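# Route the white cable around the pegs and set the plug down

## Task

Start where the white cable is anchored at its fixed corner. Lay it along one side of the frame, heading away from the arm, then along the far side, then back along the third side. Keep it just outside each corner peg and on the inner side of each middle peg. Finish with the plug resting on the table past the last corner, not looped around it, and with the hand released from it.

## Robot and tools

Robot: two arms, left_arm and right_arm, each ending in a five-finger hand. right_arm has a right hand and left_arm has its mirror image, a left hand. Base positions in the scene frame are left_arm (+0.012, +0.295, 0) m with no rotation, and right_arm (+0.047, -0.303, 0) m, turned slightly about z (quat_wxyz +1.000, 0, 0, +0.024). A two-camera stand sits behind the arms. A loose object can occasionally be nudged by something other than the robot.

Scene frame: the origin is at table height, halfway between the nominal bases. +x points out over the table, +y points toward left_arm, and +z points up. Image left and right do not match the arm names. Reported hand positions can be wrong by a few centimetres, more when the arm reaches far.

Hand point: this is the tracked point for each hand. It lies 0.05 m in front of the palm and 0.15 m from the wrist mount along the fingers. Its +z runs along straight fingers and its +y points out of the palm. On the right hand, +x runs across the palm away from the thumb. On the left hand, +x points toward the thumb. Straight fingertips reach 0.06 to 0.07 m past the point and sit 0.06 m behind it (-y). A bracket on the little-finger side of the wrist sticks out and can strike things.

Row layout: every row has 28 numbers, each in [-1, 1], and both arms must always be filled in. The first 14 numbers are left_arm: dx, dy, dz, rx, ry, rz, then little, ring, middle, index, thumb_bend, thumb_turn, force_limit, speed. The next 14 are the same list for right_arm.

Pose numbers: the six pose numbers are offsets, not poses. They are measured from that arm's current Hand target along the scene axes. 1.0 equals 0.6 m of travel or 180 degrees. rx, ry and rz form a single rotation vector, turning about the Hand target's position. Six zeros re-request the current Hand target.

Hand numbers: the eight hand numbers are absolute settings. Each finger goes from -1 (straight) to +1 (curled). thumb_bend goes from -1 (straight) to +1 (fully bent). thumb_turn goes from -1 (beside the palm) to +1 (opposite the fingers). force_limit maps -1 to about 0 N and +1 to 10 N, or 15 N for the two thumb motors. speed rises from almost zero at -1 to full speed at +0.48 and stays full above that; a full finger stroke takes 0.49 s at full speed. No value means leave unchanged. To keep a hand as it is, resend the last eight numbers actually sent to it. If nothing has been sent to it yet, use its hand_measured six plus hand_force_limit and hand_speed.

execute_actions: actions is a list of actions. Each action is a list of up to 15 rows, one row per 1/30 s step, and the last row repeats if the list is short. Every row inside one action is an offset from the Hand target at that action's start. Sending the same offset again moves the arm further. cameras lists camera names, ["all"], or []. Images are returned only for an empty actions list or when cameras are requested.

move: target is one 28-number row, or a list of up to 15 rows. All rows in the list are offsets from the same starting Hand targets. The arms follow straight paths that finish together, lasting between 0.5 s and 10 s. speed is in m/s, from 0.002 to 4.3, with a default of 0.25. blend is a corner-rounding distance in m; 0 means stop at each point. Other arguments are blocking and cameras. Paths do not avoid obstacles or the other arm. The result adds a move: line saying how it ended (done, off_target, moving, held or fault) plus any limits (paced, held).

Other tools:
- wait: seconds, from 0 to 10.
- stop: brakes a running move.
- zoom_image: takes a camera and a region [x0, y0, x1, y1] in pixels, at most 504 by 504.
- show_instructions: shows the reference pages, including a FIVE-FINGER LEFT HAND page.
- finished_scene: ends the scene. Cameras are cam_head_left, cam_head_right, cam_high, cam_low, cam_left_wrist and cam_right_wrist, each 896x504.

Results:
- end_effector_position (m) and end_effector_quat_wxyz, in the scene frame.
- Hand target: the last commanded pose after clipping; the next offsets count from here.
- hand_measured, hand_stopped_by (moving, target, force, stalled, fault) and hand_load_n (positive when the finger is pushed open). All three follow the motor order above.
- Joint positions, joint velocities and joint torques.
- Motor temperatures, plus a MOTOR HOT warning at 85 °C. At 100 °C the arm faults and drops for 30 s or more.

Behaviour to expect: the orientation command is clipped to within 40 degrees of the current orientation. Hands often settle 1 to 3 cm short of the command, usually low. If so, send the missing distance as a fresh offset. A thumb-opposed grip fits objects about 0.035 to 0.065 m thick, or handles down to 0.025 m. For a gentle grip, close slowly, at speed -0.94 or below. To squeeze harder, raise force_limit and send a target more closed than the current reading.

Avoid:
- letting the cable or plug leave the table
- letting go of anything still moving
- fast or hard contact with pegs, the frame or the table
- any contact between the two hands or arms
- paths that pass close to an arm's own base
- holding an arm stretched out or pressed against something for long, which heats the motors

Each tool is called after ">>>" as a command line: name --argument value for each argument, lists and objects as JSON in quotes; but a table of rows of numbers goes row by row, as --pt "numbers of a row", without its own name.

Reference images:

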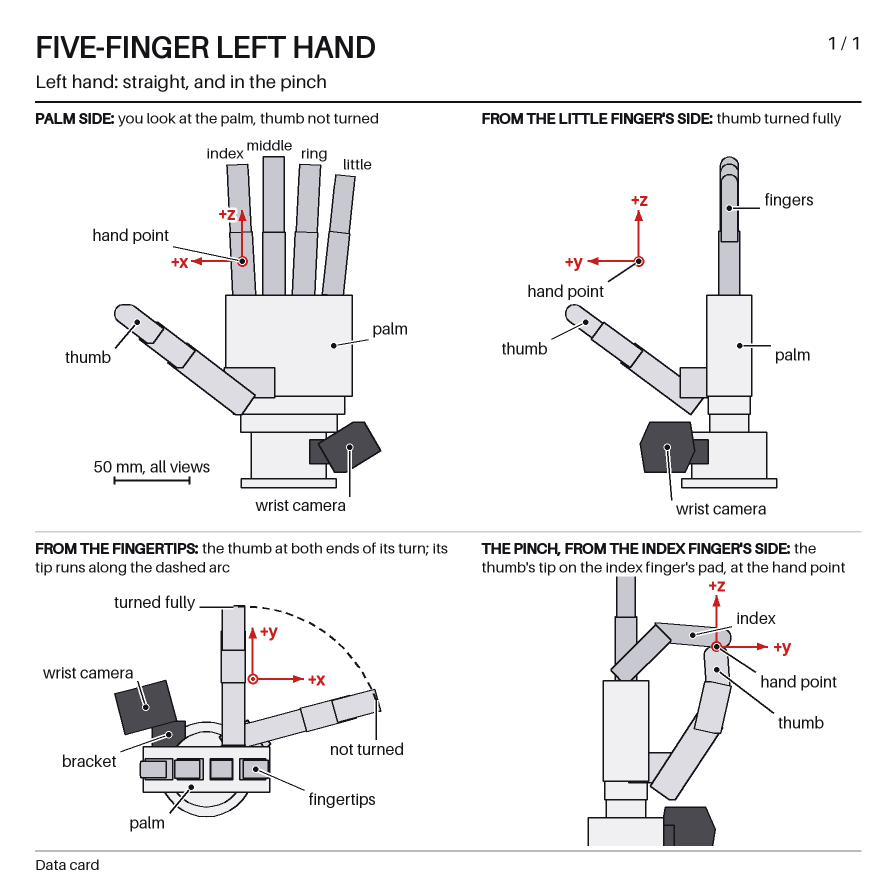

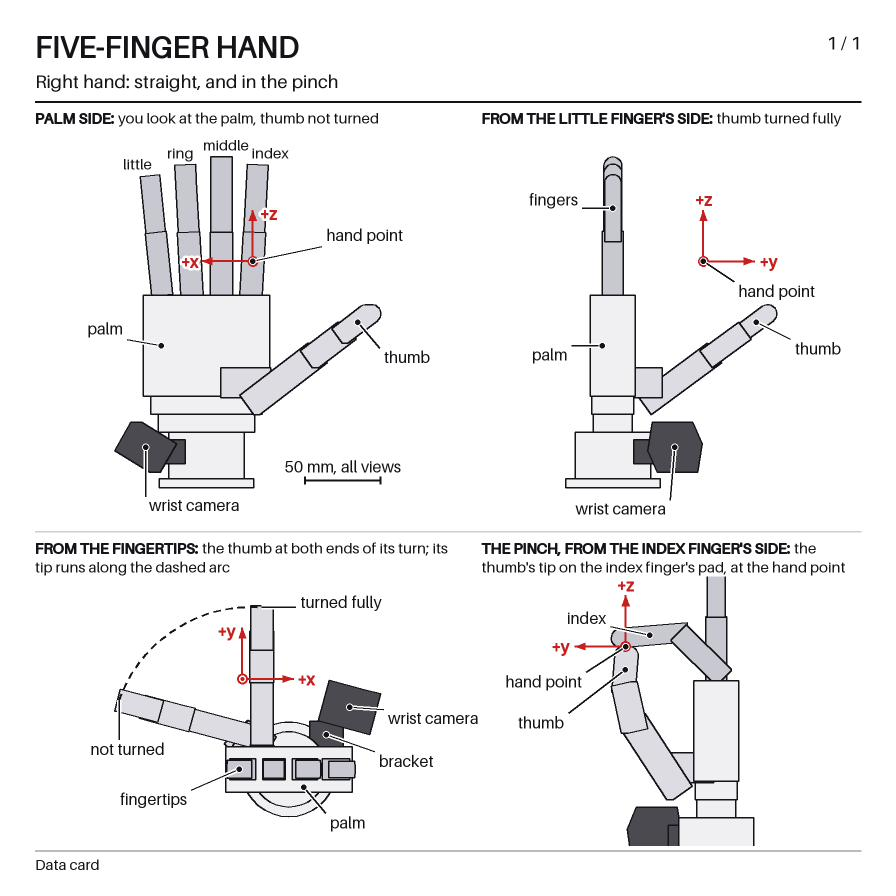

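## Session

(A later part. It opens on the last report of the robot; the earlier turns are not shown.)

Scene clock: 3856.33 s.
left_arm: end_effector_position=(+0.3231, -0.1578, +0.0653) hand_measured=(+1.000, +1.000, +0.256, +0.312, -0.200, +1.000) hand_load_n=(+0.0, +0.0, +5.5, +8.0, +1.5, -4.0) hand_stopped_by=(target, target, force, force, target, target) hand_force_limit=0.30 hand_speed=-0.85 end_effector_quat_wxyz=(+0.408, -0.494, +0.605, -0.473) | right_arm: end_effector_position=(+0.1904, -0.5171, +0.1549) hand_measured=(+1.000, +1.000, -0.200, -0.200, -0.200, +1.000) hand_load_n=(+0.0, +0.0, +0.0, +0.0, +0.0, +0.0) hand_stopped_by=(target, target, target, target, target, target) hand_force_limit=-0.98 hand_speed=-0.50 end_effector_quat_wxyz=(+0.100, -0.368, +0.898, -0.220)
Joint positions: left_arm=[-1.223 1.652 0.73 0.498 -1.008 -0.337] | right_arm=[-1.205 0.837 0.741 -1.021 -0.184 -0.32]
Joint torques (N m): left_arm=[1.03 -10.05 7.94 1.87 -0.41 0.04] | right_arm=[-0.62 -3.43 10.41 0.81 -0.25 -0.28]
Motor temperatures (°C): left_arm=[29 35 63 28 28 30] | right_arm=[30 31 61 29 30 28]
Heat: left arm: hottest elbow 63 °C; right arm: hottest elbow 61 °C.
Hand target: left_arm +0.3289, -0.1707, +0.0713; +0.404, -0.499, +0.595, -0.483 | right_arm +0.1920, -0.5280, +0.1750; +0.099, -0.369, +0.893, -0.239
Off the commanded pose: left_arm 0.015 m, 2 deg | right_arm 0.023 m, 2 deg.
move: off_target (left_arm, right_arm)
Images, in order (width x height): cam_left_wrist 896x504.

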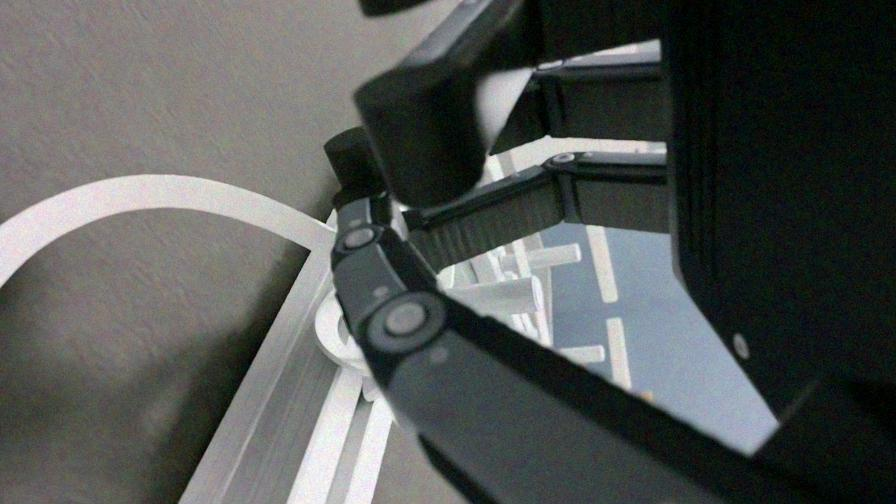

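>>> move --pt "0.0 0 0.0 0 0 0 1 1 -0.2 -0.2 -0.2 1 0.3 0.3 0 0 0 0 0 0 1 1 -0.2 -0.2 -0.2 1 -0.98 -0.5" --pt "0.0 0 0.05 0 0 0 1 1 -0.2 -0.2 -0.2 1 0.3 0.3 0 0 0 0 0 0 1 1 -0.2 -0.2 -0.2 1 -0.98 -0.5" --pt "0.0 -0.01 -0.02 0 0 0 1 1 -0.2 -0.2 -0.2 1 0.3 0.3 0 0 0 0 0 0 1 1 -0.2 -0.2 -0.2 1 -0.98 -0.5" --speed 0.12 --cameras '["cam_left_wrist"]'

>>> zoom_image --camera "cam_left_wrist" --region '[200, 100, 450, 350]'

Scene clock: 3868.93 s.
left_arm: end_effector_position=(+0.3265, -0.1658, +0.0540) hand_measured=(+1.000, +1.000, -0.200, -0.200, -0.200, +1.000) hand_load_n=(+0.0, +0.0, +0.0, +0.0, +0.0, +0.0) hand_stopped_by=(target, target, target, target, target, target) hand_force_limit=0.30 hand_speed=0.30 end_effector_quat_wxyz=(+0.410, -0.495, +0.604, -0.472) | right_arm: end_effector_position=(+0.1904, -0.5171, +0.1549) hand_measured=(+1.000, +1.000, -0.200, -0.200, -0.200, +1.000) hand_load_n=(+0.0, +0.0, +0.0, +0.0, +0.0, +0.0) hand_stopped_by=(target, target, target, target, target, target) hand_force_limit=-0.98 hand_speed=-0.50 end_effector_quat_wxyz=(+0.100, -0.368, +0.898, -0.220)
Joint positions: left_arm=[-1.223 1.699 0.751 0.522 -1.011 -0.338] | right_arm=[-1.205 0.837 0.741 -1.021 -0.184 -0.32]
Joint torques (N m): left_arm=[0.73 -10.99 7.04 2.15 -0.45 0.02] | right_arm=[-0.97 -3.14 10.43 0.66 -0.26 -0.2]
Motor temperatures (°C): left_arm=[29 35 62 28 28 30] | right_arm=[30 31 61 29 30 28]
Heat: left arm: hottest elbow 62 °C; right arm: hottest elbow 61 °C.
Hand target: left_arm +0.3288, -0.1767, +0.0592; +0.404, -0.499, +0.595, -0.483 | right_arm +0.1920, -0.5280, +0.1750; +0.099, -0.369, +0.893, -0.239
Off the commanded pose: left_arm 0.012 m, 2 deg | right_arm 0.023 m, 2 deg.
move: off_target (left_arm, right_arm)
Images, in order (width x height): cam_left_wrist 896x504.

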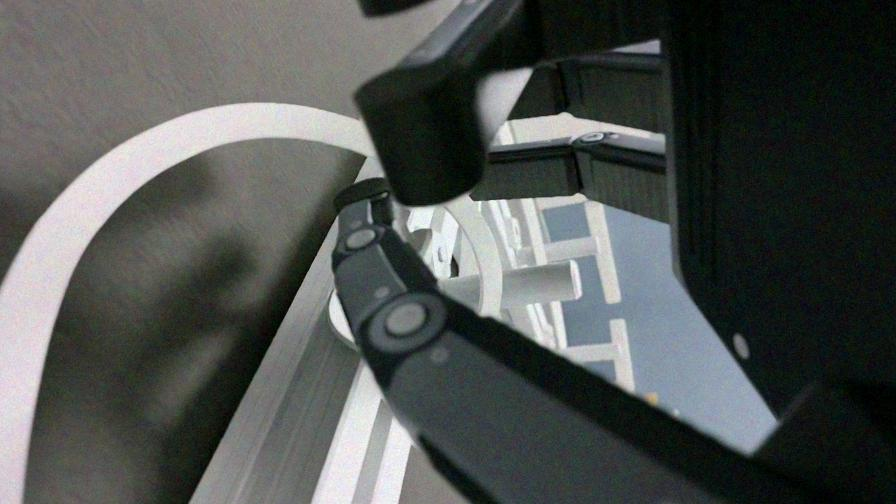

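Scaled by 2.016 from the camera's 896x504 image, which has a finer 1280x720 frame.

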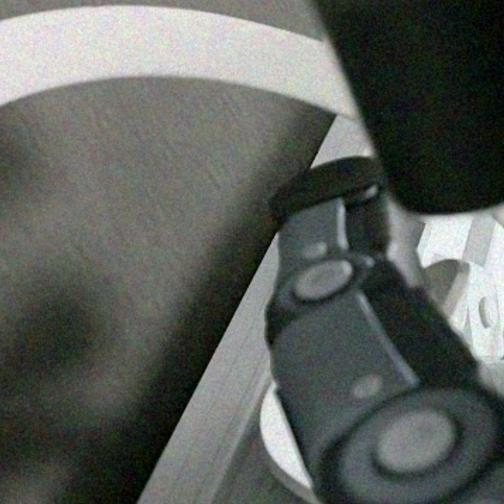

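>>> move --target '[0.0,0,0,0,0,0,1,1,0.6,0.6,-0.2,1,0.3,-0.85,0,0,0,0,0,0,1,1,-0.2,-0.2,-0.2,1,-0.98,-0.5]' --speed 0.12 --cameras '["cam_left_wrist"]'

>>> zoom_image --camera "cam_left_wrist" --region '[200, 100, 450, 350]'

Scene clock: 3875.37 s.
left_arm: end_effector_position=(+0.3267, -0.1656, +0.0544) hand_measured=(+1.000, +1.000, +0.268, +0.310, -0.200, +1.000) hand_load_n=(+0.5, +0.0, +12.0, +8.0, +2.0, -3.0) hand_stopped_by=(target, target, force, force, target, target) hand_force_limit=0.30 hand_speed=-0.85 end_effector_quat_wxyz=(+0.410, -0.495, +0.603, -0.472) | right_arm: end_effector_position=(+0.1904, -0.5171, +0.1549) hand_measured=(+1.000, +1.000, -0.200, -0.200, -0.200, +1.000) hand_load_n=(+0.0, +0.0, +0.0, +0.0, +0.0, +0.0) hand_stopped_by=(target, target, target, target, target, target) hand_force_limit=-0.98 hand_speed=-0.50 end_effector_quat_wxyz=(+0.100, -0.368, +0.898, -0.220)
Joint positions: left_arm=[-1.223 1.699 0.751 0.524 -1.013 -0.338] | right_arm=[-1.205 0.837 0.741 -1.021 -0.184 -0.32]
Joint torques (N m): left_arm=[0.67 -11.05 7.05 1.96 -0.36 0.02] | right_arm=[-0.67 -3.14 10.69 0.8 -0.24 -0.19]
Motor temperatures (°C): left_arm=[29 35 61 28 28 30] | right_arm=[30 31 62 29 30 28]
Heat: left arm: hottest elbow 61 °C; right arm: hottest elbow 62 °C.
Hand target: left_arm +0.3288, -0.1767, +0.0591; +0.404, -0.499, +0.595, -0.483 | right_arm +0.1920, -0.5280, +0.1750; +0.099, -0.369, +0.893, -0.239
Off the commanded pose: left_arm 0.012 m, 2 deg | right_arm 0.023 m, 2 deg.
move: off_target (left_arm, right_arm)
Images, in order (width x height): cam_left_wrist 896x504.

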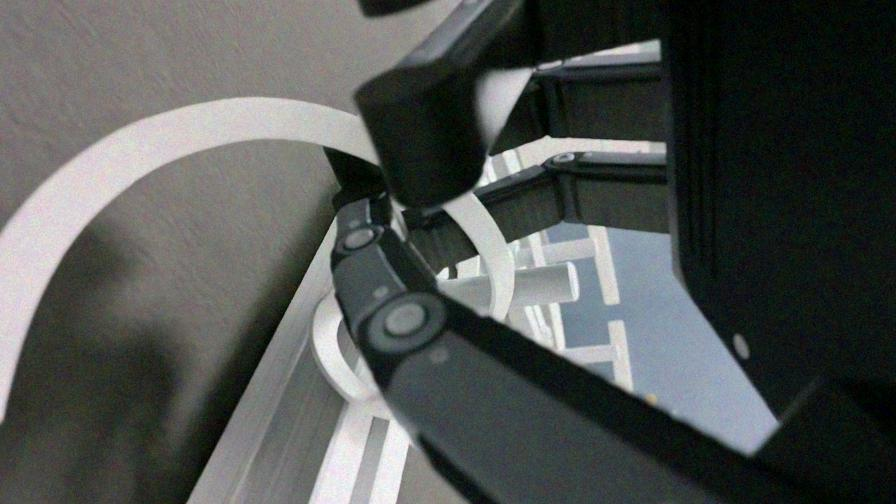

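Scaled by 2.016 from the camera's 896x504 image, which has a finer 1280x720 frame.

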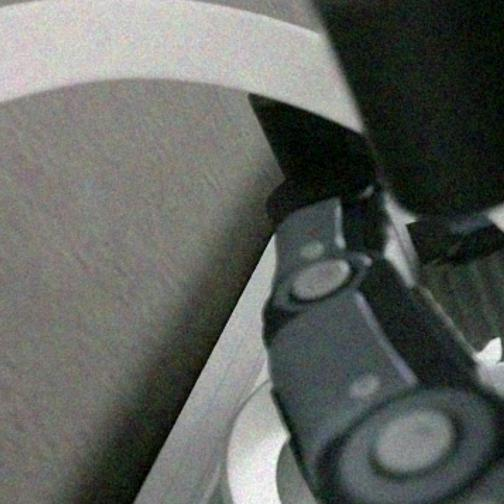

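>>> move --pt "0.0 0 0.0 0 0 0 1 1 -0.2 -0.2 -0.2 1 0.3 0.3 0 0 0 0 0 0 1 1 -0.2 -0.2 -0.2 1 -0.98 -0.5" --pt "0.0 0.0 0.12 0 0 0 1 1 -0.2 -0.2 -0.2 1 0.3 0.3 0 0 0 0 0 0 1 1 -0.2 -0.2 -0.2 1 -0.98 -0.5" --pt "0.0 0.12 0.16 0 0 -0.3 1 1 -0.2 -0.2 -0.2 1 0.3 0.3 0 0 0 0 0 0 1 1 -0.2 -0.2 -0.2 1 -0.98 -0.5" --pt "0.0 0.16 0.16 0 0 -0.583 1 1 -0.2 -0.2 -0.2 1 0.3 0.3 0 0 0 0 0 0 1 1 -0.2 -0.2 -0.2 1 -0.98 -0.5" --speed 0.2 --blend '[0,0.02,0.03,0]' --cameras '["cam_left_wrist","cam_head_left","cam_high"]'

>>> zoom_image --camera "cam_head_left" --region '[490, 230, 570, 340]'

>>> zoom_image --camera "cam_high" --region '[335, 80, 405, 160]'

Scene clock: 3920.60 s.
left_arm: end_effector_position=(+0.3184, -0.0742, +0.1516) hand_measured=(+1.000, +1.000, -0.200, -0.200, -0.200, +1.000) hand_load_n=(+0.0, +0.0, +0.0, +0.0, +0.0, +0.0) hand_stopped_by=(target, target, target, target, target, target) hand_force_limit=0.30 hand_speed=0.30 end_effector_quat_wxyz=(-0.142, +0.160, +0.759, -0.615) | right_arm: end_effector_position=(+0.1904, -0.5171, +0.1549) hand_measured=(+1.000, +1.000, -0.200, -0.200, -0.200, +1.000) hand_load_n=(+0.0, +0.0, +0.0, +0.0, +0.0, +0.0) hand_stopped_by=(target, target, target, target, target, target) hand_force_limit=-0.98 hand_speed=-0.50 end_effector_quat_wxyz=(+0.100, -0.368, +0.898, -0.220)
Joint positions: left_arm=[-0.494 1.627 1.124 -0.791 1.358 1.268] | right_arm=[-1.205 0.837 0.741 -1.021 -0.184 -0.32]
Joint torques (N m): left_arm=[0.67 -11.4 9.69 0.08 0.81 0.19] | right_arm=[-0.91 -3.55 10.44 0.55 -0.3 -0.18]
Motor temperatures (°C): left_arm=[29 35 57 28 28 30] | right_arm=[30 31 62 29 30 28]
Heat: left arm: hottest elbow 57 °C; right arm: hottest elbow 62 °C.
Hand target: left_arm +0.3287, -0.0807, +0.1551; -0.137, +0.168, +0.758, -0.615 | right_arm +0.1920, -0.5280, +0.1750; +0.099, -0.369, +0.893, -0.239
Off the commanded pose: left_arm 0.013 m, 1 deg | right_arm 0.023 m, 2 deg.
move: off_target (left_arm, right_arm)
Images, in order (width x height): cam_head_left 896x504, cam_high 896x504, cam_left_wrist 896x504.

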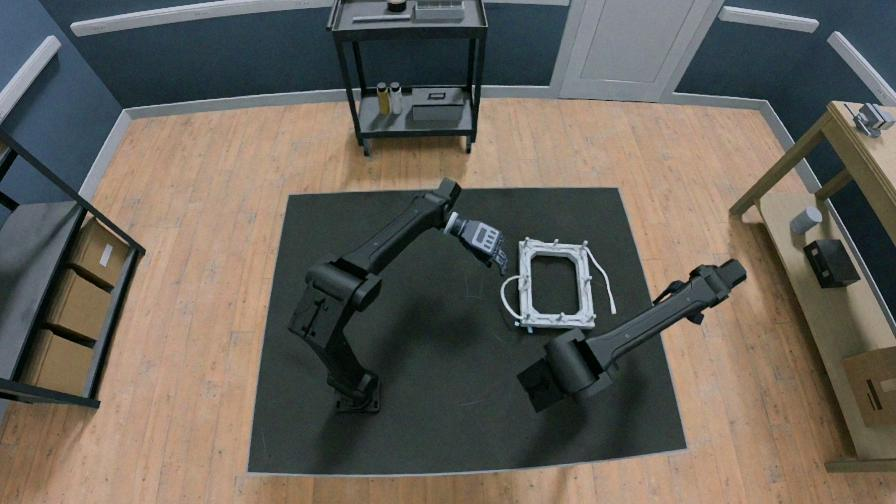

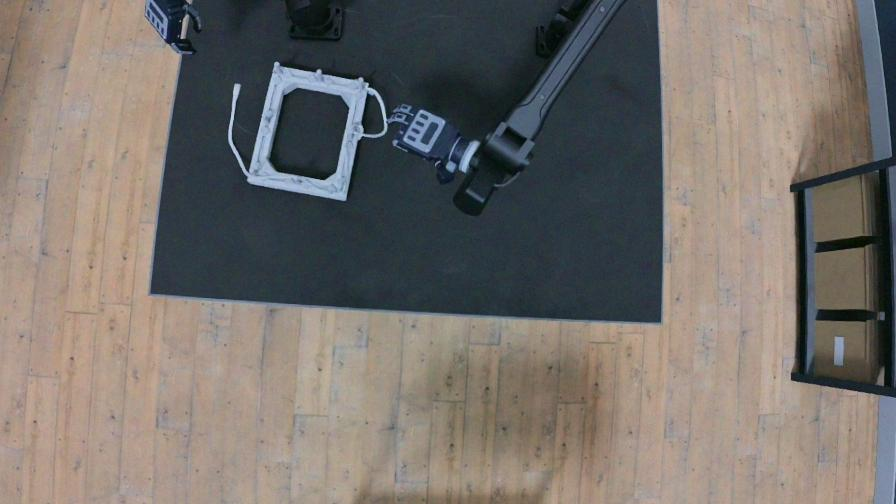

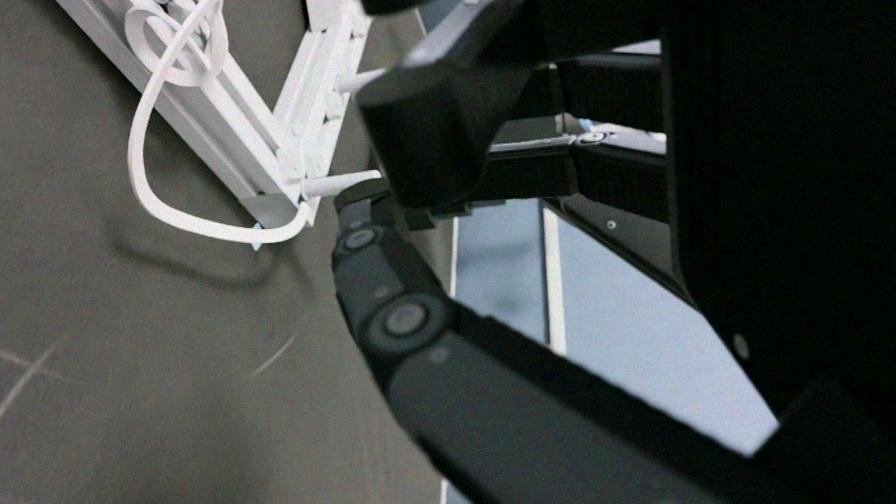

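Scaled by 4.582 from the camera's 896x504 image, which has a finer 1280x720 frame.

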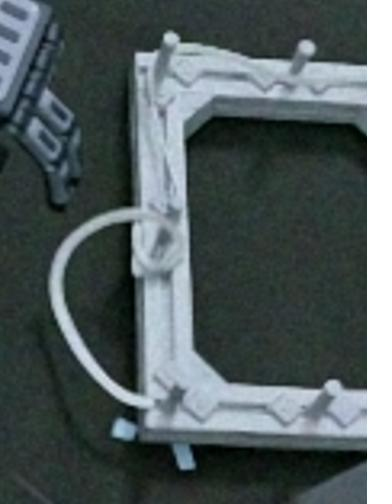

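Scaled by 6.300 from the camera's 896x504 image, which has a finer 1280x720 frame.

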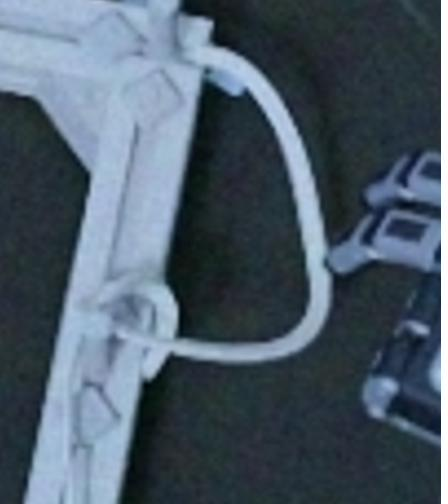

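>>> move --target '[0.0,-0.085,-0.14,0,0,0,1,1,-0.2,-0.2,-0.2,1,0.3,0.3,0,0,0,0,0,0,1,1,-0.2,-0.2,-0.2,1,-0.98,-0.5]' --speed 0.12 --cameras '["cam_left_wrist"]'

>>> zoom_image --camera "cam_left_wrist" --region '[200, 100, 450, 350]'

Scene clock: 3930.10 s.
left_arm: end_effector_position=(+0.3319, -0.1294, +0.0771) hand_measured=(+1.000, +1.000, -0.200, -0.200, -0.200, +1.000) hand_load_n=(+0.0, +0.0, +0.0, +0.0, +0.0, +0.0) hand_stopped_by=(target, target, target, target, target, target) hand_force_limit=0.30 hand_speed=0.30 end_effector_quat_wxyz=(-0.132, +0.171, +0.757, -0.616) | right_arm: end_effector_position=(+0.1904, -0.5171, +0.1549) hand_measured=(+1.000, +1.000, -0.200, -0.200, -0.200, +1.000) hand_load_n=(+0.0, +0.0, +0.0, +0.0, +0.0, +0.0) hand_stopped_by=(target, target, target, target, target, target) hand_force_limit=-0.98 hand_speed=-0.50 end_effector_quat_wxyz=(+0.100, -0.368, +0.898, -0.220)
Joint positions: left_arm=[-0.579 1.792 1.086 -0.262 1.319 0.964] | right_arm=[-1.205 0.837 0.741 -1.021 -0.184 -0.32]
Joint torques (N m): left_arm=[0.44 -13.74 6.23 1.43 0.69 -0.02] | right_arm=[-0.15 -2.37 10.56 0.77 -0.23 -0.25]
Motor temperatures (°C): left_arm=[29 35 58 28 29 30] | right_arm=[30 31 62 29 30 28]
Heat: left arm: hottest elbow 58 °C; right arm: hottest elbow 62 °C.
Hand target: left_arm +0.3289, -0.1318, +0.0711; -0.137, +0.168, +0.758, -0.615 | right_arm +0.1920, -0.5280, +0.1750; +0.099, -0.369, +0.893, -0.239
Off the commanded pose: left_arm 0.007 m, 1 deg | right_arm 0.023 m, 2 deg.
move: off_target (right_arm)
Images, in order (width x height): cam_left_wrist 896x504.

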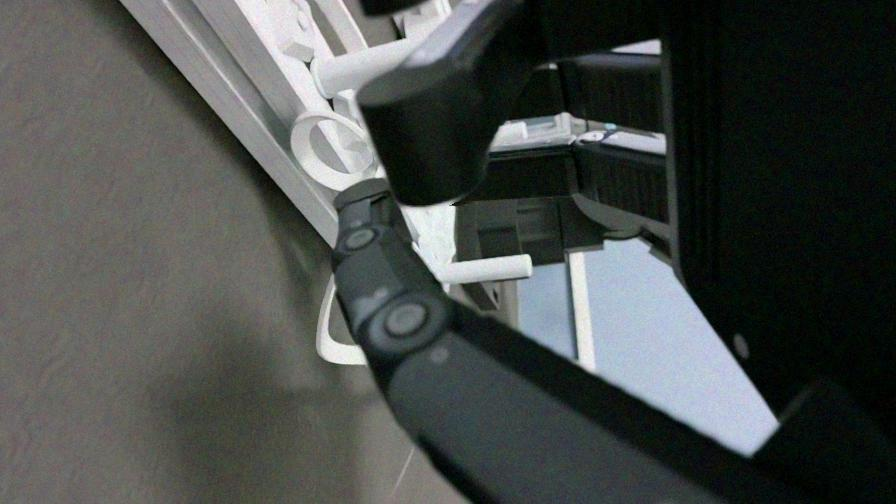

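Scaled by 2.016 from the camera's 896x504 image, which has a finer 1280x720 frame.

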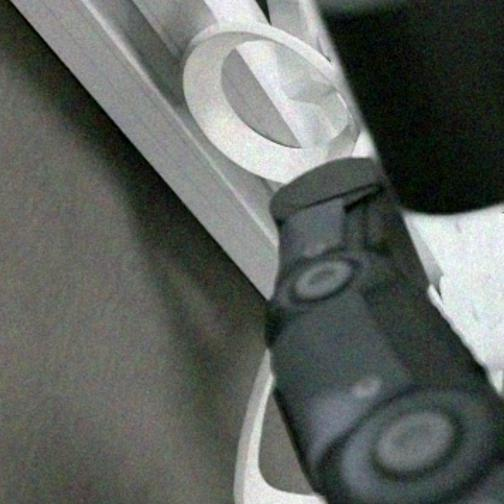

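>>> move --target '[-0.03,0.01,-0.03,0,0,0,1,1,-0.2,-0.2,-0.2,1,0.3,0.3,0,0,0,0,0,0,1,1,-0.2,-0.2,-0.2,1,-0.98,-0.5]' --speed 0.12 --cameras '["cam_left_wrist"]'

>>> zoom_image --camera "cam_left_wrist" --region '[200, 100, 450, 350]'

Scene clock: 3938.23 s.
left_arm: end_effector_position=(+0.3163, -0.1224, +0.0570) hand_measured=(+1.000, +1.000, -0.200, -0.200, -0.200, +1.000) hand_load_n=(+0.0, +0.0, -0.5, -0.5, +0.0, +0.0) hand_stopped_by=(target, target, target, target, target, target) hand_force_limit=0.30 hand_speed=0.30 end_effector_quat_wxyz=(-0.131, +0.168, +0.758, -0.617) | right_arm: end_effector_position=(+0.1904, -0.5171, +0.1549) hand_measured=(+1.000, +1.000, -0.200, -0.200, -0.200, +1.000) hand_load_n=(+0.0, +0.0, +0.0, +0.0, +0.0, +0.0) hand_stopped_by=(target, target, target, target, target, target) hand_force_limit=-0.98 hand_speed=-0.50 end_effector_quat_wxyz=(+0.100, -0.368, +0.898, -0.220)
Joint positions: left_arm=[-0.584 1.792 1.009 -0.152 1.313 0.928] | right_arm=[-1.205 0.837 0.741 -1.021 -0.184 -0.32]
Joint torques (N m): left_arm=[0.03 -13.63 5.79 1.44 0.69 -0.04] | right_arm=[-1.61 -3.55 10.43 0.91 -0.29 -0.19]
Motor temperatures (°C): left_arm=[29 35 57 28 29 30] | right_arm=[30 31 62 29 30 28]
Heat: left arm: hottest elbow 57 °C; right arm: hottest elbow 62 °C.
Hand target: left_arm +0.3108, -0.1257, +0.0530; -0.137, +0.168, +0.758, -0.615 | right_arm +0.1920, -0.5280, +0.1750; +0.099, -0.369, +0.893, -0.239
Off the commanded pose: left_arm 0.007 m, 1 deg | right_arm 0.023 m, 2 deg.
move: off_target (right_arm)
Images, in order (width x height): cam_left_wrist 896x504.

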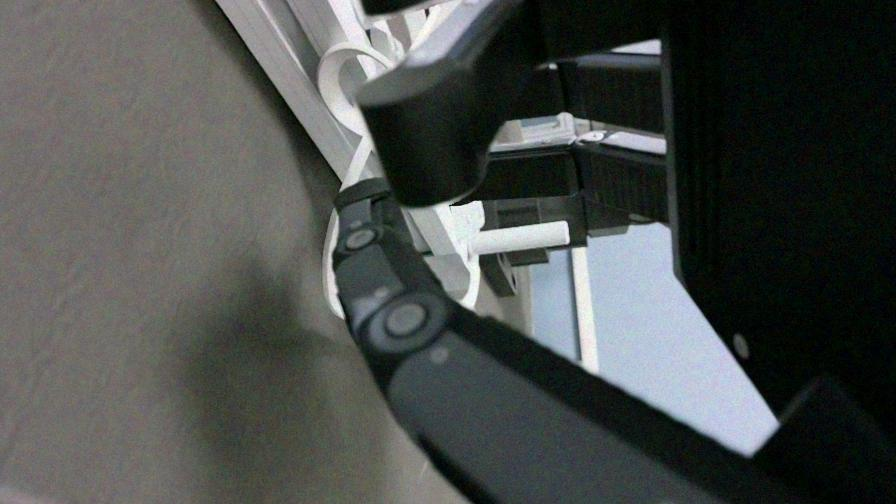

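Scaled by 2.016 from the camera's 896x504 image, which has a finer 1280x720 frame.

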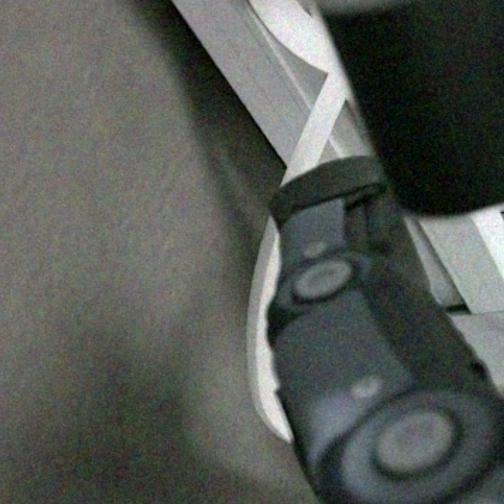

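>>> move --pt "0 0.004 -0.027 0 0 0 1 1 -0.2 -0.2 -0.2 1 0.3 0.3 0 0 0 0 0 0 1 1 -0.2 -0.2 -0.2 1 -0.98 -0.5" --speed 0.12 --cameras '["cam_left_wrist"]'

>>> zoom_image --camera "cam_left_wrist" --region '[200, 100, 450, 350]'

Scene clock: 3946.63 s.
left_arm: end_effector_position=(+0.3147, -0.1214, +0.0468) hand_measured=(+1.000, +1.000, -0.200, -0.200, -0.200, +1.000) hand_load_n=(+0.0, +0.0, +0.0, +0.0, +0.0, +0.0) hand_stopped_by=(target, target, target, target, target, target) hand_force_limit=0.30 hand_speed=0.30 end_effector_quat_wxyz=(-0.131, +0.168, +0.758, -0.617) | right_arm: end_effector_position=(+0.1904, -0.5171, +0.1549) hand_measured=(+1.000, +1.000, -0.200, -0.200, -0.200, +1.000) hand_load_n=(+0.0, +0.0, +0.0, +0.0, +0.0, +0.0) hand_stopped_by=(target, target, target, target, target, target) hand_force_limit=-0.98 hand_speed=-0.50 end_effector_quat_wxyz=(+0.100, -0.368, +0.898, -0.220)
Joint positions: left_arm=[-0.584 1.809 0.997 -0.122 1.313 0.927] | right_arm=[-1.205 0.837 0.741 -1.021 -0.184 -0.32]
Joint torques (N m): left_arm=[0.38 -12.51 5.71 1.43 0.77 0.08] | right_arm=[-0.15 -4.13 10.4 0.73 -0.24 -0.13]
Motor temperatures (°C): left_arm=[29 35 57 28 29 30] | right_arm=[30 31 62 29 30 28]
Heat: left arm: hottest elbow 57 °C; right arm: hottest elbow 62 °C.
Hand target: left_arm +0.3108, -0.1233, +0.0370; -0.137, +0.168, +0.758, -0.615 | right_arm +0.1920, -0.5280, +0.1750; +0.099, -0.369, +0.893, -0.239
Off the commanded pose: left_arm 0.011 m, 1 deg | right_arm 0.023 m, 2 deg.
move: off_target (left_arm, right_arm)
Images, in order (width x height): cam_left_wrist 896x504.

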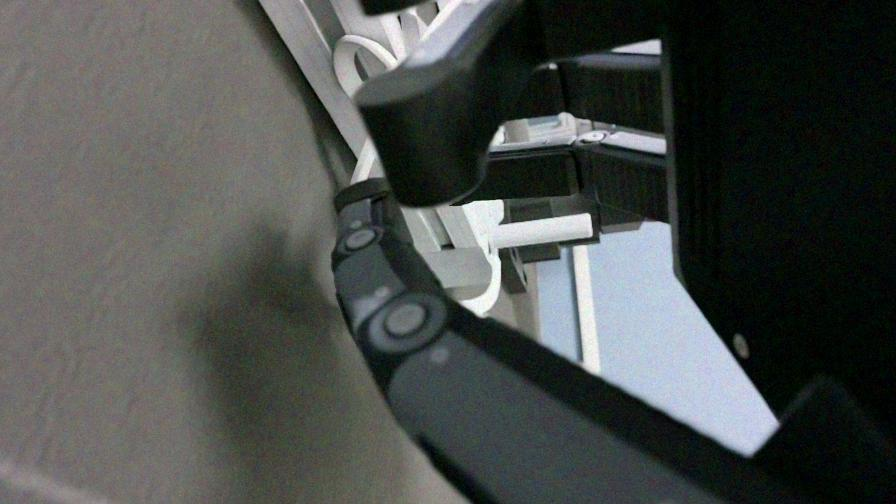

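Scaled by 2.016 from the camera's 896x504 image, which has a finer 1280x720 frame.

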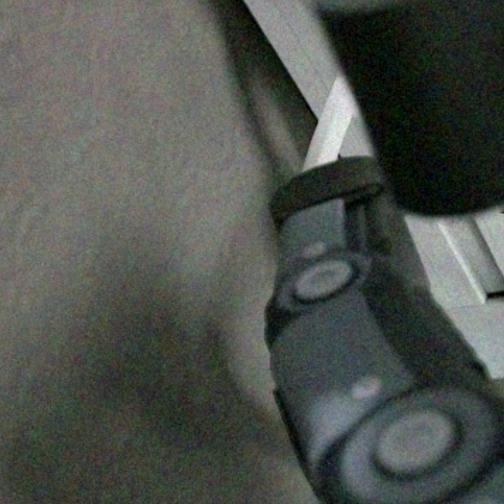

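>>> move --pt "0 0.0 -0.02 0 0 0 1 1 -0.2 -0.2 -0.2 1 0.3 0.3 0 0 0 0 0 0 1 1 -0.2 -0.2 -0.2 1 -0.98 -0.5" --speed 0.12 --cameras '["cam_left_wrist"]'

>>> zoom_image --camera "cam_left_wrist" --region '[200, 100, 450, 350]'

Scene clock: 3950.77 s.
left_arm: end_effector_position=(+0.3146, -0.1217, +0.0375) hand_measured=(+1.000, +1.000, -0.200, -0.200, -0.200, +1.000) hand_load_n=(+0.0, +0.0, -0.5, +0.0, +0.0, +0.0) hand_stopped_by=(target, target, target, target, target, target) hand_force_limit=0.30 hand_speed=0.30 end_effector_quat_wxyz=(-0.131, +0.170, +0.756, -0.618) | right_arm: end_effector_position=(+0.1904, -0.5171, +0.1549) hand_measured=(+1.000, +1.000, -0.200, -0.200, -0.200, +1.000) hand_load_n=(+0.0, +0.0, +0.5, +0.0, +0.0, +0.0) hand_stopped_by=(target, target, target, target, target, target) hand_force_limit=-0.98 hand_speed=-0.50 end_effector_quat_wxyz=(+0.100, -0.368, +0.898, -0.220)
Joint positions: left_arm=[-0.584 1.829 0.992 -0.092 1.317 0.927] | right_arm=[-1.205 0.837 0.741 -1.021 -0.184 -0.32]
Joint torques (N m): left_arm=[0.38 -12.16 5.55 1.4 0.59 0.08] | right_arm=[-0.73 -2.96 10.37 0.95 -0.27 -0.24]
Motor temperatures (°C): left_arm=[29 35 56 28 29 30] | right_arm=[30 31 62 29 30 28]
Heat: left arm: hottest elbow 56 °C; right arm: hottest elbow 62 °C.
Hand target: left_arm +0.3108, -0.1233, +0.0249; -0.137, +0.168, +0.758, -0.615 | right_arm +0.1920, -0.5280, +0.1750; +0.099, -0.369, +0.893, -0.239
Off the commanded pose: left_arm 0.013 m, 1 deg | right_arm 0.023 m, 2 deg.
move: off_target (left_arm, right_arm)
Images, in order (width x height): cam_left_wrist 896x504.

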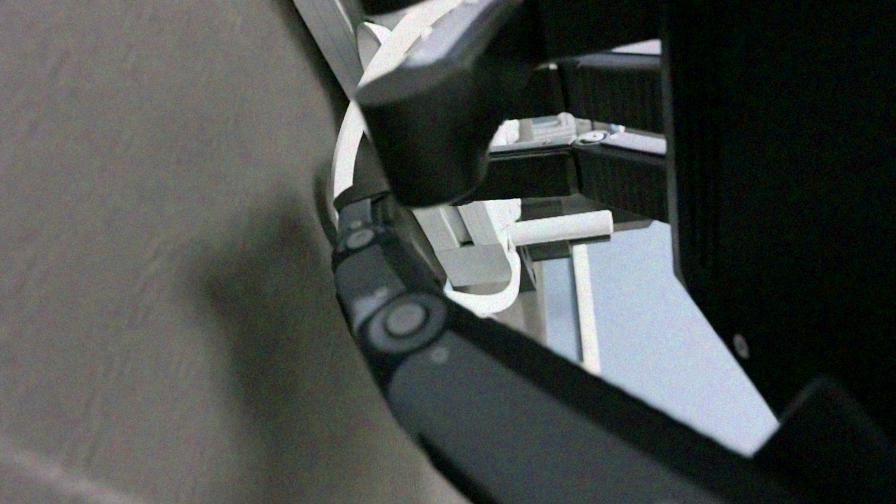

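Scaled by 2.016 from the camera's 896x504 image, which has a finer 1280x720 frame.

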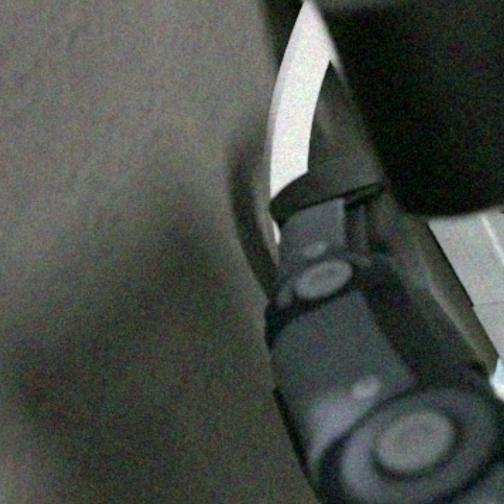

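>>> move --pt "0 0.0 0.06 0 0 0 1 1 -0.2 -0.2 -0.2 1 0.3 0.3 0 0 0 0 0 0 1 1 -0.2 -0.2 -0.2 1 -0.98 -0.5" --pt "0.008 0.018 0.06 0 0 0 1 1 -0.2 -0.2 -0.2 1 0.3 0.3 0 0 0 0 0 0 1 1 -0.2 -0.2 -0.2 1 -0.98 -0.5" --pt "0.008 0.018 0.0 0 0 0 1 1 -0.2 -0.2 -0.2 1 0.3 0.3 0 0 0 0 0 0 1 1 -0.2 -0.2 -0.2 1 -0.98 -0.5" --speed 0.12 --cameras '["cam_left_wrist"]'

>>> zoom_image --camera "cam_left_wrist" --region '[200, 100, 450, 350]'

Scene clock: 3964.73 s.
left_arm: end_effector_position=(+0.3078, -0.1129, +0.0287) hand_measured=(+1.000, +1.000, -0.200, -0.200, -0.200, +1.000) hand_load_n=(+0.0, +0.0, +0.0, +0.0, +0.0, +0.0) hand_stopped_by=(target, target, target, target, target, target) hand_force_limit=0.30 hand_speed=0.30 end_effector_quat_wxyz=(-0.145, +0.166, +0.759, -0.612) | right_arm: end_effector_position=(+0.1904, -0.5171, +0.1549) hand_measured=(+1.000, +1.000, -0.200, -0.200, -0.200, +1.000) hand_load_n=(+0.0, +0.0, +0.0, +0.0, +0.0, +0.0) hand_stopped_by=(target, target, target, target, target, target) hand_force_limit=-0.98 hand_speed=-0.50 end_effector_quat_wxyz=(+0.100, -0.368, +0.898, -0.220)
Joint positions: left_arm=[-0.578 1.84 0.992 -0.179 1.325 0.997] | right_arm=[-1.205 0.837 0.741 -1.021 -0.184 -0.32]
Joint torques (N m): left_arm=[1.61 -13.16 6.16 1.36 0.89 0.18] | right_arm=[-1.2 -3.25 10.61 0.8 -0.3 -0.17]
Motor temperatures (°C): left_arm=[29 35 55 28 29 30] | right_arm=[30 31 62 29 30 28]
Heat: left arm: hottest elbow 55 °C; right arm: hottest elbow 62 °C.
Hand target: left_arm +0.3155, -0.1125, +0.0249; -0.137, +0.168, +0.758, -0.615 | right_arm +0.1920, -0.5280, +0.1750; +0.099, -0.369, +0.893, -0.239
Off the commanded pose: left_arm 0.009 m, 1 deg | right_arm 0.023 m, 2 deg.
move: off_target (right_arm)
Images, in order (width x height): cam_left_wrist 896x504.

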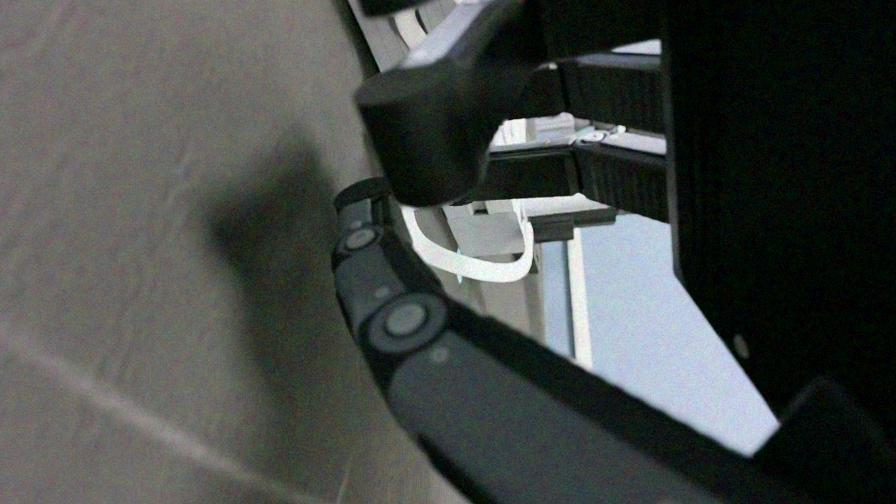

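Scaled by 2.016 from the camera's 896x504 image, which has a finer 1280x720 frame.

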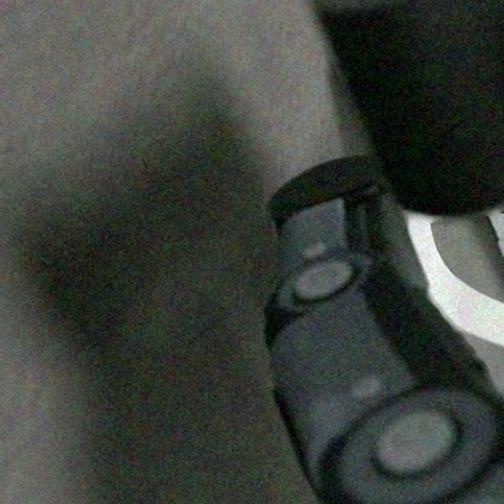

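>>> move --target '[0,0.0,0.003,0,0,0,1,1,0.6,0.6,-0.2,1,0.3,-0.85,0,0,0,0,0,0,1,1,-0.2,-0.2,-0.2,1,-0.98,-0.5]' --speed 0.12 --cameras '["cam_left_wrist"]'

>>> zoom_image --camera "cam_left_wrist" --region '[200, 100, 450, 350]'

Scene clock: 3970.83 s.
left_arm: end_effector_position=(+0.3067, -0.1130, +0.0301) hand_measured=(+1.000, +1.000, +0.256, +0.242, -0.202, +1.000) hand_load_n=(+0.0, +0.0, +6.0, +8.5, +5.0, +0.5) hand_stopped_by=(target, target, force, force, target, target) hand_force_limit=0.30 hand_speed=-0.85 end_effector_quat_wxyz=(-0.147, +0.167, +0.757, -0.615) | right_arm: end_effector_position=(+0.1904, -0.5171, +0.1549) hand_measured=(+1.000, +1.000, -0.200, -0.200, -0.200, +1.000) hand_load_n=(+0.0, +0.0, +0.0, +0.0, +0.0, +0.0) hand_stopped_by=(target, target, target, target, target, target) hand_force_limit=-0.98 hand_speed=-0.50 end_effector_quat_wxyz=(+0.100, -0.368, +0.898, -0.220)
Joint positions: left_arm=[-0.578 1.84 0.992 -0.179 1.334 0.997] | right_arm=[-1.205 0.837 0.741 -1.021 -0.184 -0.32]
Joint torques (N m): left_arm=[1.67 -13.51 6.19 1.21 0.5 0.17] | right_arm=[-1.26 -3.14 10.35 0.58 -0.32 -0.23]
Motor temperatures (°C): left_arm=[29 35 55 28 29 30] | right_arm=[30 31 62 29 30 28]
Heat: left arm: hottest elbow 55 °C; right arm: hottest elbow 62 °C.
Hand target: left_arm +0.3155, -0.1125, +0.0267; -0.137, +0.168, +0.758, -0.615 | right_arm +0.1920, -0.5280, +0.1750; +0.099, -0.369, +0.893, -0.239
Off the commanded pose: left_arm 0.009 m, 1 deg | right_arm 0.023 m, 2 deg.
move: off_target (right_arm)
Images, in order (width x height): cam_left_wrist 896x504.

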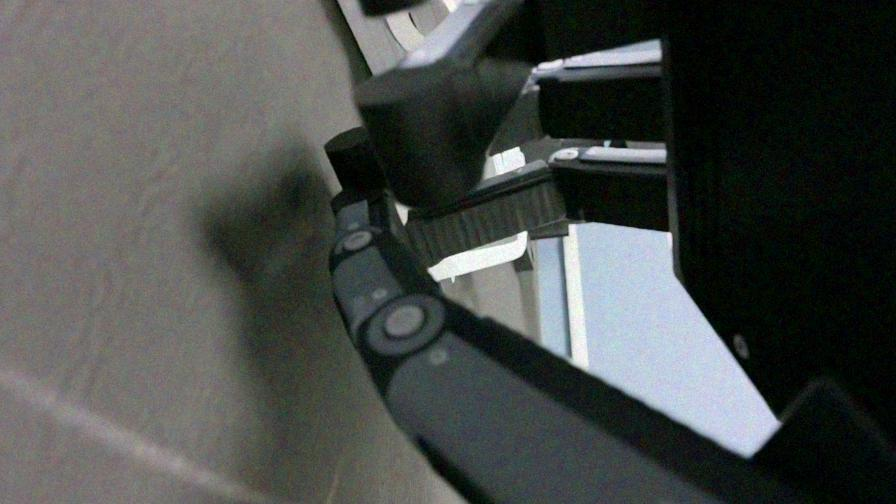

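Scaled by 2.016 from the camera's 896x504 image, which has a finer 1280x720 frame.

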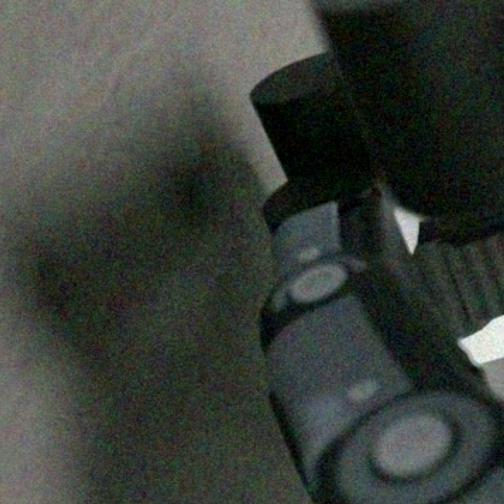

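>>> move --pt "0.0 -0.02 0.07 0 0 0 1 1 0.6 0.6 -0.2 1 0.3 -0.85 0 0 0 0 0 0 1 1 -0.2 -0.2 -0.2 1 -0.98 -0.5" --pt "-0.015 -0.08 0.14 0 0 0 1 1 0.6 0.6 -0.2 1 0.3 -0.85 0 0 0 0 0 0 1 1 -0.2 -0.2 -0.2 1 -0.98 -0.5" --speed 0.08 --cameras '["cam_left_wrist","cam_head_left","cam_high"]'

>>> zoom_image --camera "cam_left_wrist" --region '[150, 0, 450, 260]'

>>> zoom_image --camera "cam_high" --region '[335, 80, 405, 160]'

Scene clock: 3980.60 s.
left_arm: end_effector_position=(+0.2991, -0.1486, +0.0974) hand_measured=(+1.000, +1.000, +0.256, +0.242, -0.202, +1.000) hand_load_n=(+0.0, +0.0, +6.0, +6.5, +4.5, +0.5) hand_stopped_by=(target, target, force, force, target, target) hand_force_limit=0.30 hand_speed=-0.85 end_effector_quat_wxyz=(-0.148, +0.156, +0.764, -0.608) | right_arm: end_effector_position=(+0.1904, -0.5171, +0.1549) hand_measured=(+1.000, +1.000, -0.200, -0.200, -0.200, +1.000) hand_load_n=(+0.0, +0.0, +0.0, +0.0, -0.5, +0.0) hand_stopped_by=(target, target, target, target, target, target) hand_force_limit=-0.98 hand_speed=-0.50 end_effector_quat_wxyz=(+0.100, -0.368, +0.898, -0.220)
Joint positions: left_arm=[-0.649 1.725 1.035 -0.13 1.271 0.759] | right_arm=[-1.205 0.837 0.741 -1.021 -0.184 -0.32]
Joint torques (N m): left_arm=[-0.38 -14.21 8.92 1.61 0.63 -0.03] | right_arm=[-0.62 -2.78 10.56 0.76 -0.23 -0.17]
Motor temperatures (°C): left_arm=[29 36 55 28 29 30] | right_arm=[30 31 62 29 30 28]
Heat: left arm: hottest elbow 55 °C; right arm: hottest elbow 62 °C.
Hand target: left_arm +0.3066, -0.1606, +0.1109; -0.137, +0.168, +0.758, -0.615 | right_arm +0.1920, -0.5280, +0.1750; +0.099, -0.369, +0.893, -0.239
Off the commanded pose: left_arm 0.019 m, 2 deg | right_arm 0.023 m, 2 deg.
move: off_target (left_arm, right_arm)
Images, in order (width x height): cam_head_left 896x504, cam_high 896x504, cam_left_wrist 896x504.

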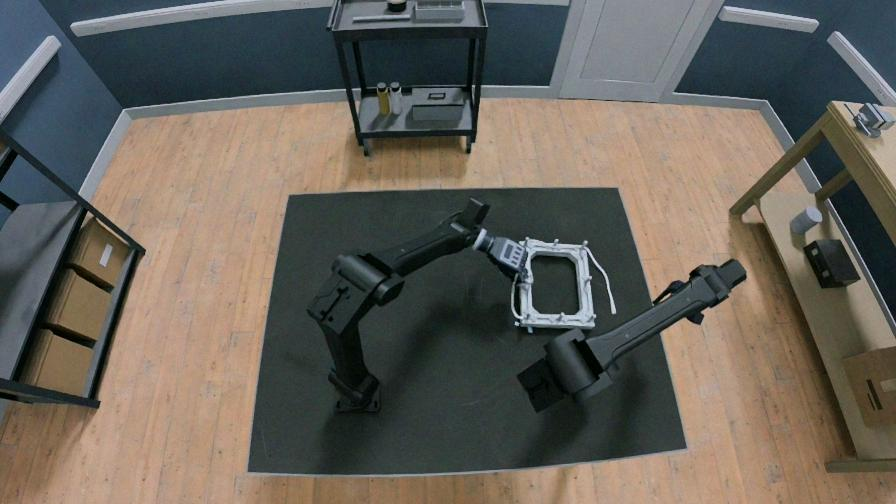

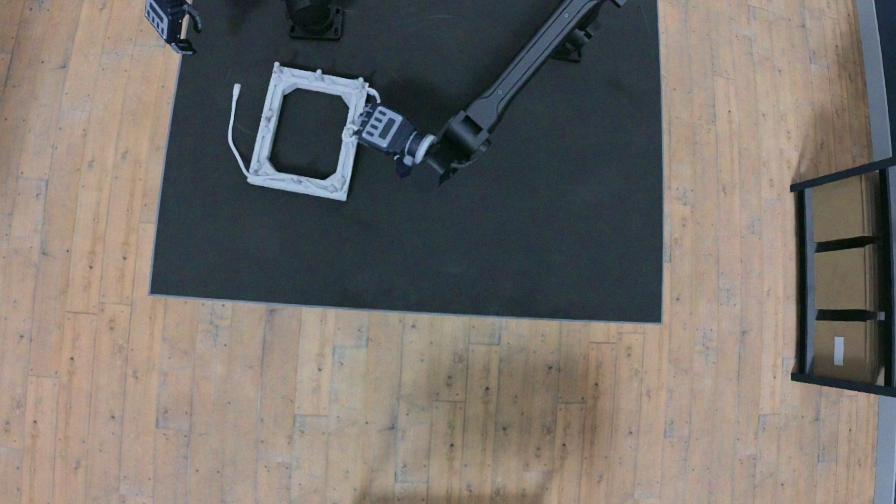

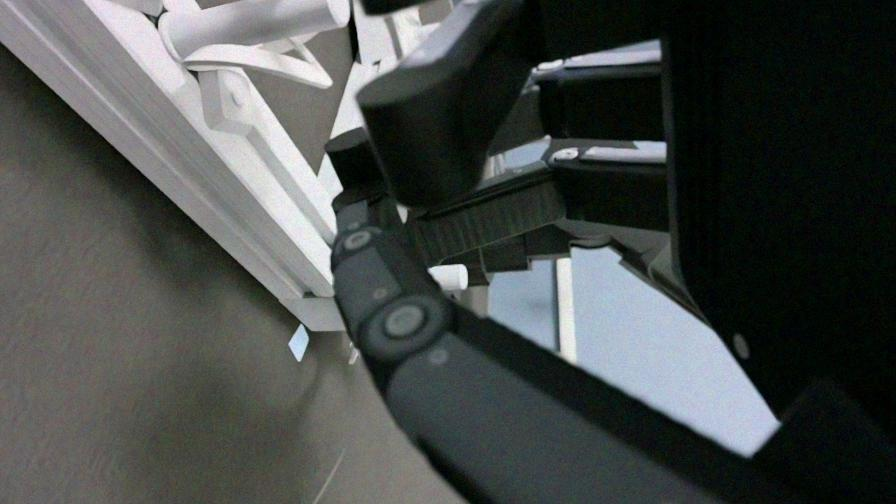

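Scaled by 1.680 from the camera's 896x504 image, which has a finer 1280x720 frame.

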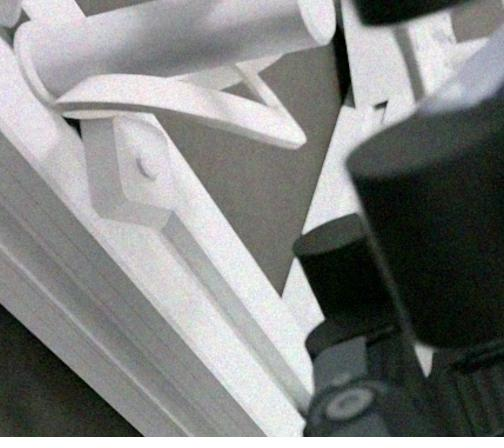

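Scaled by 6.300 from the camera's 896x504 image, which has a finer 1280x720 frame.

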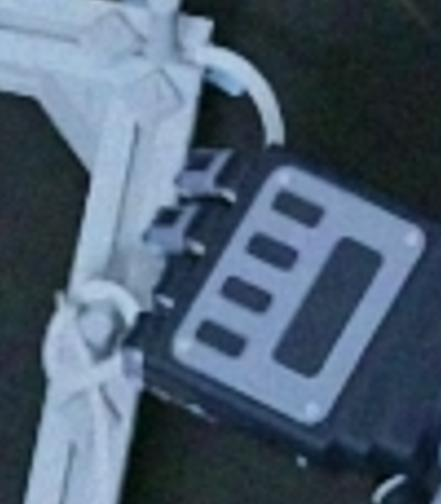

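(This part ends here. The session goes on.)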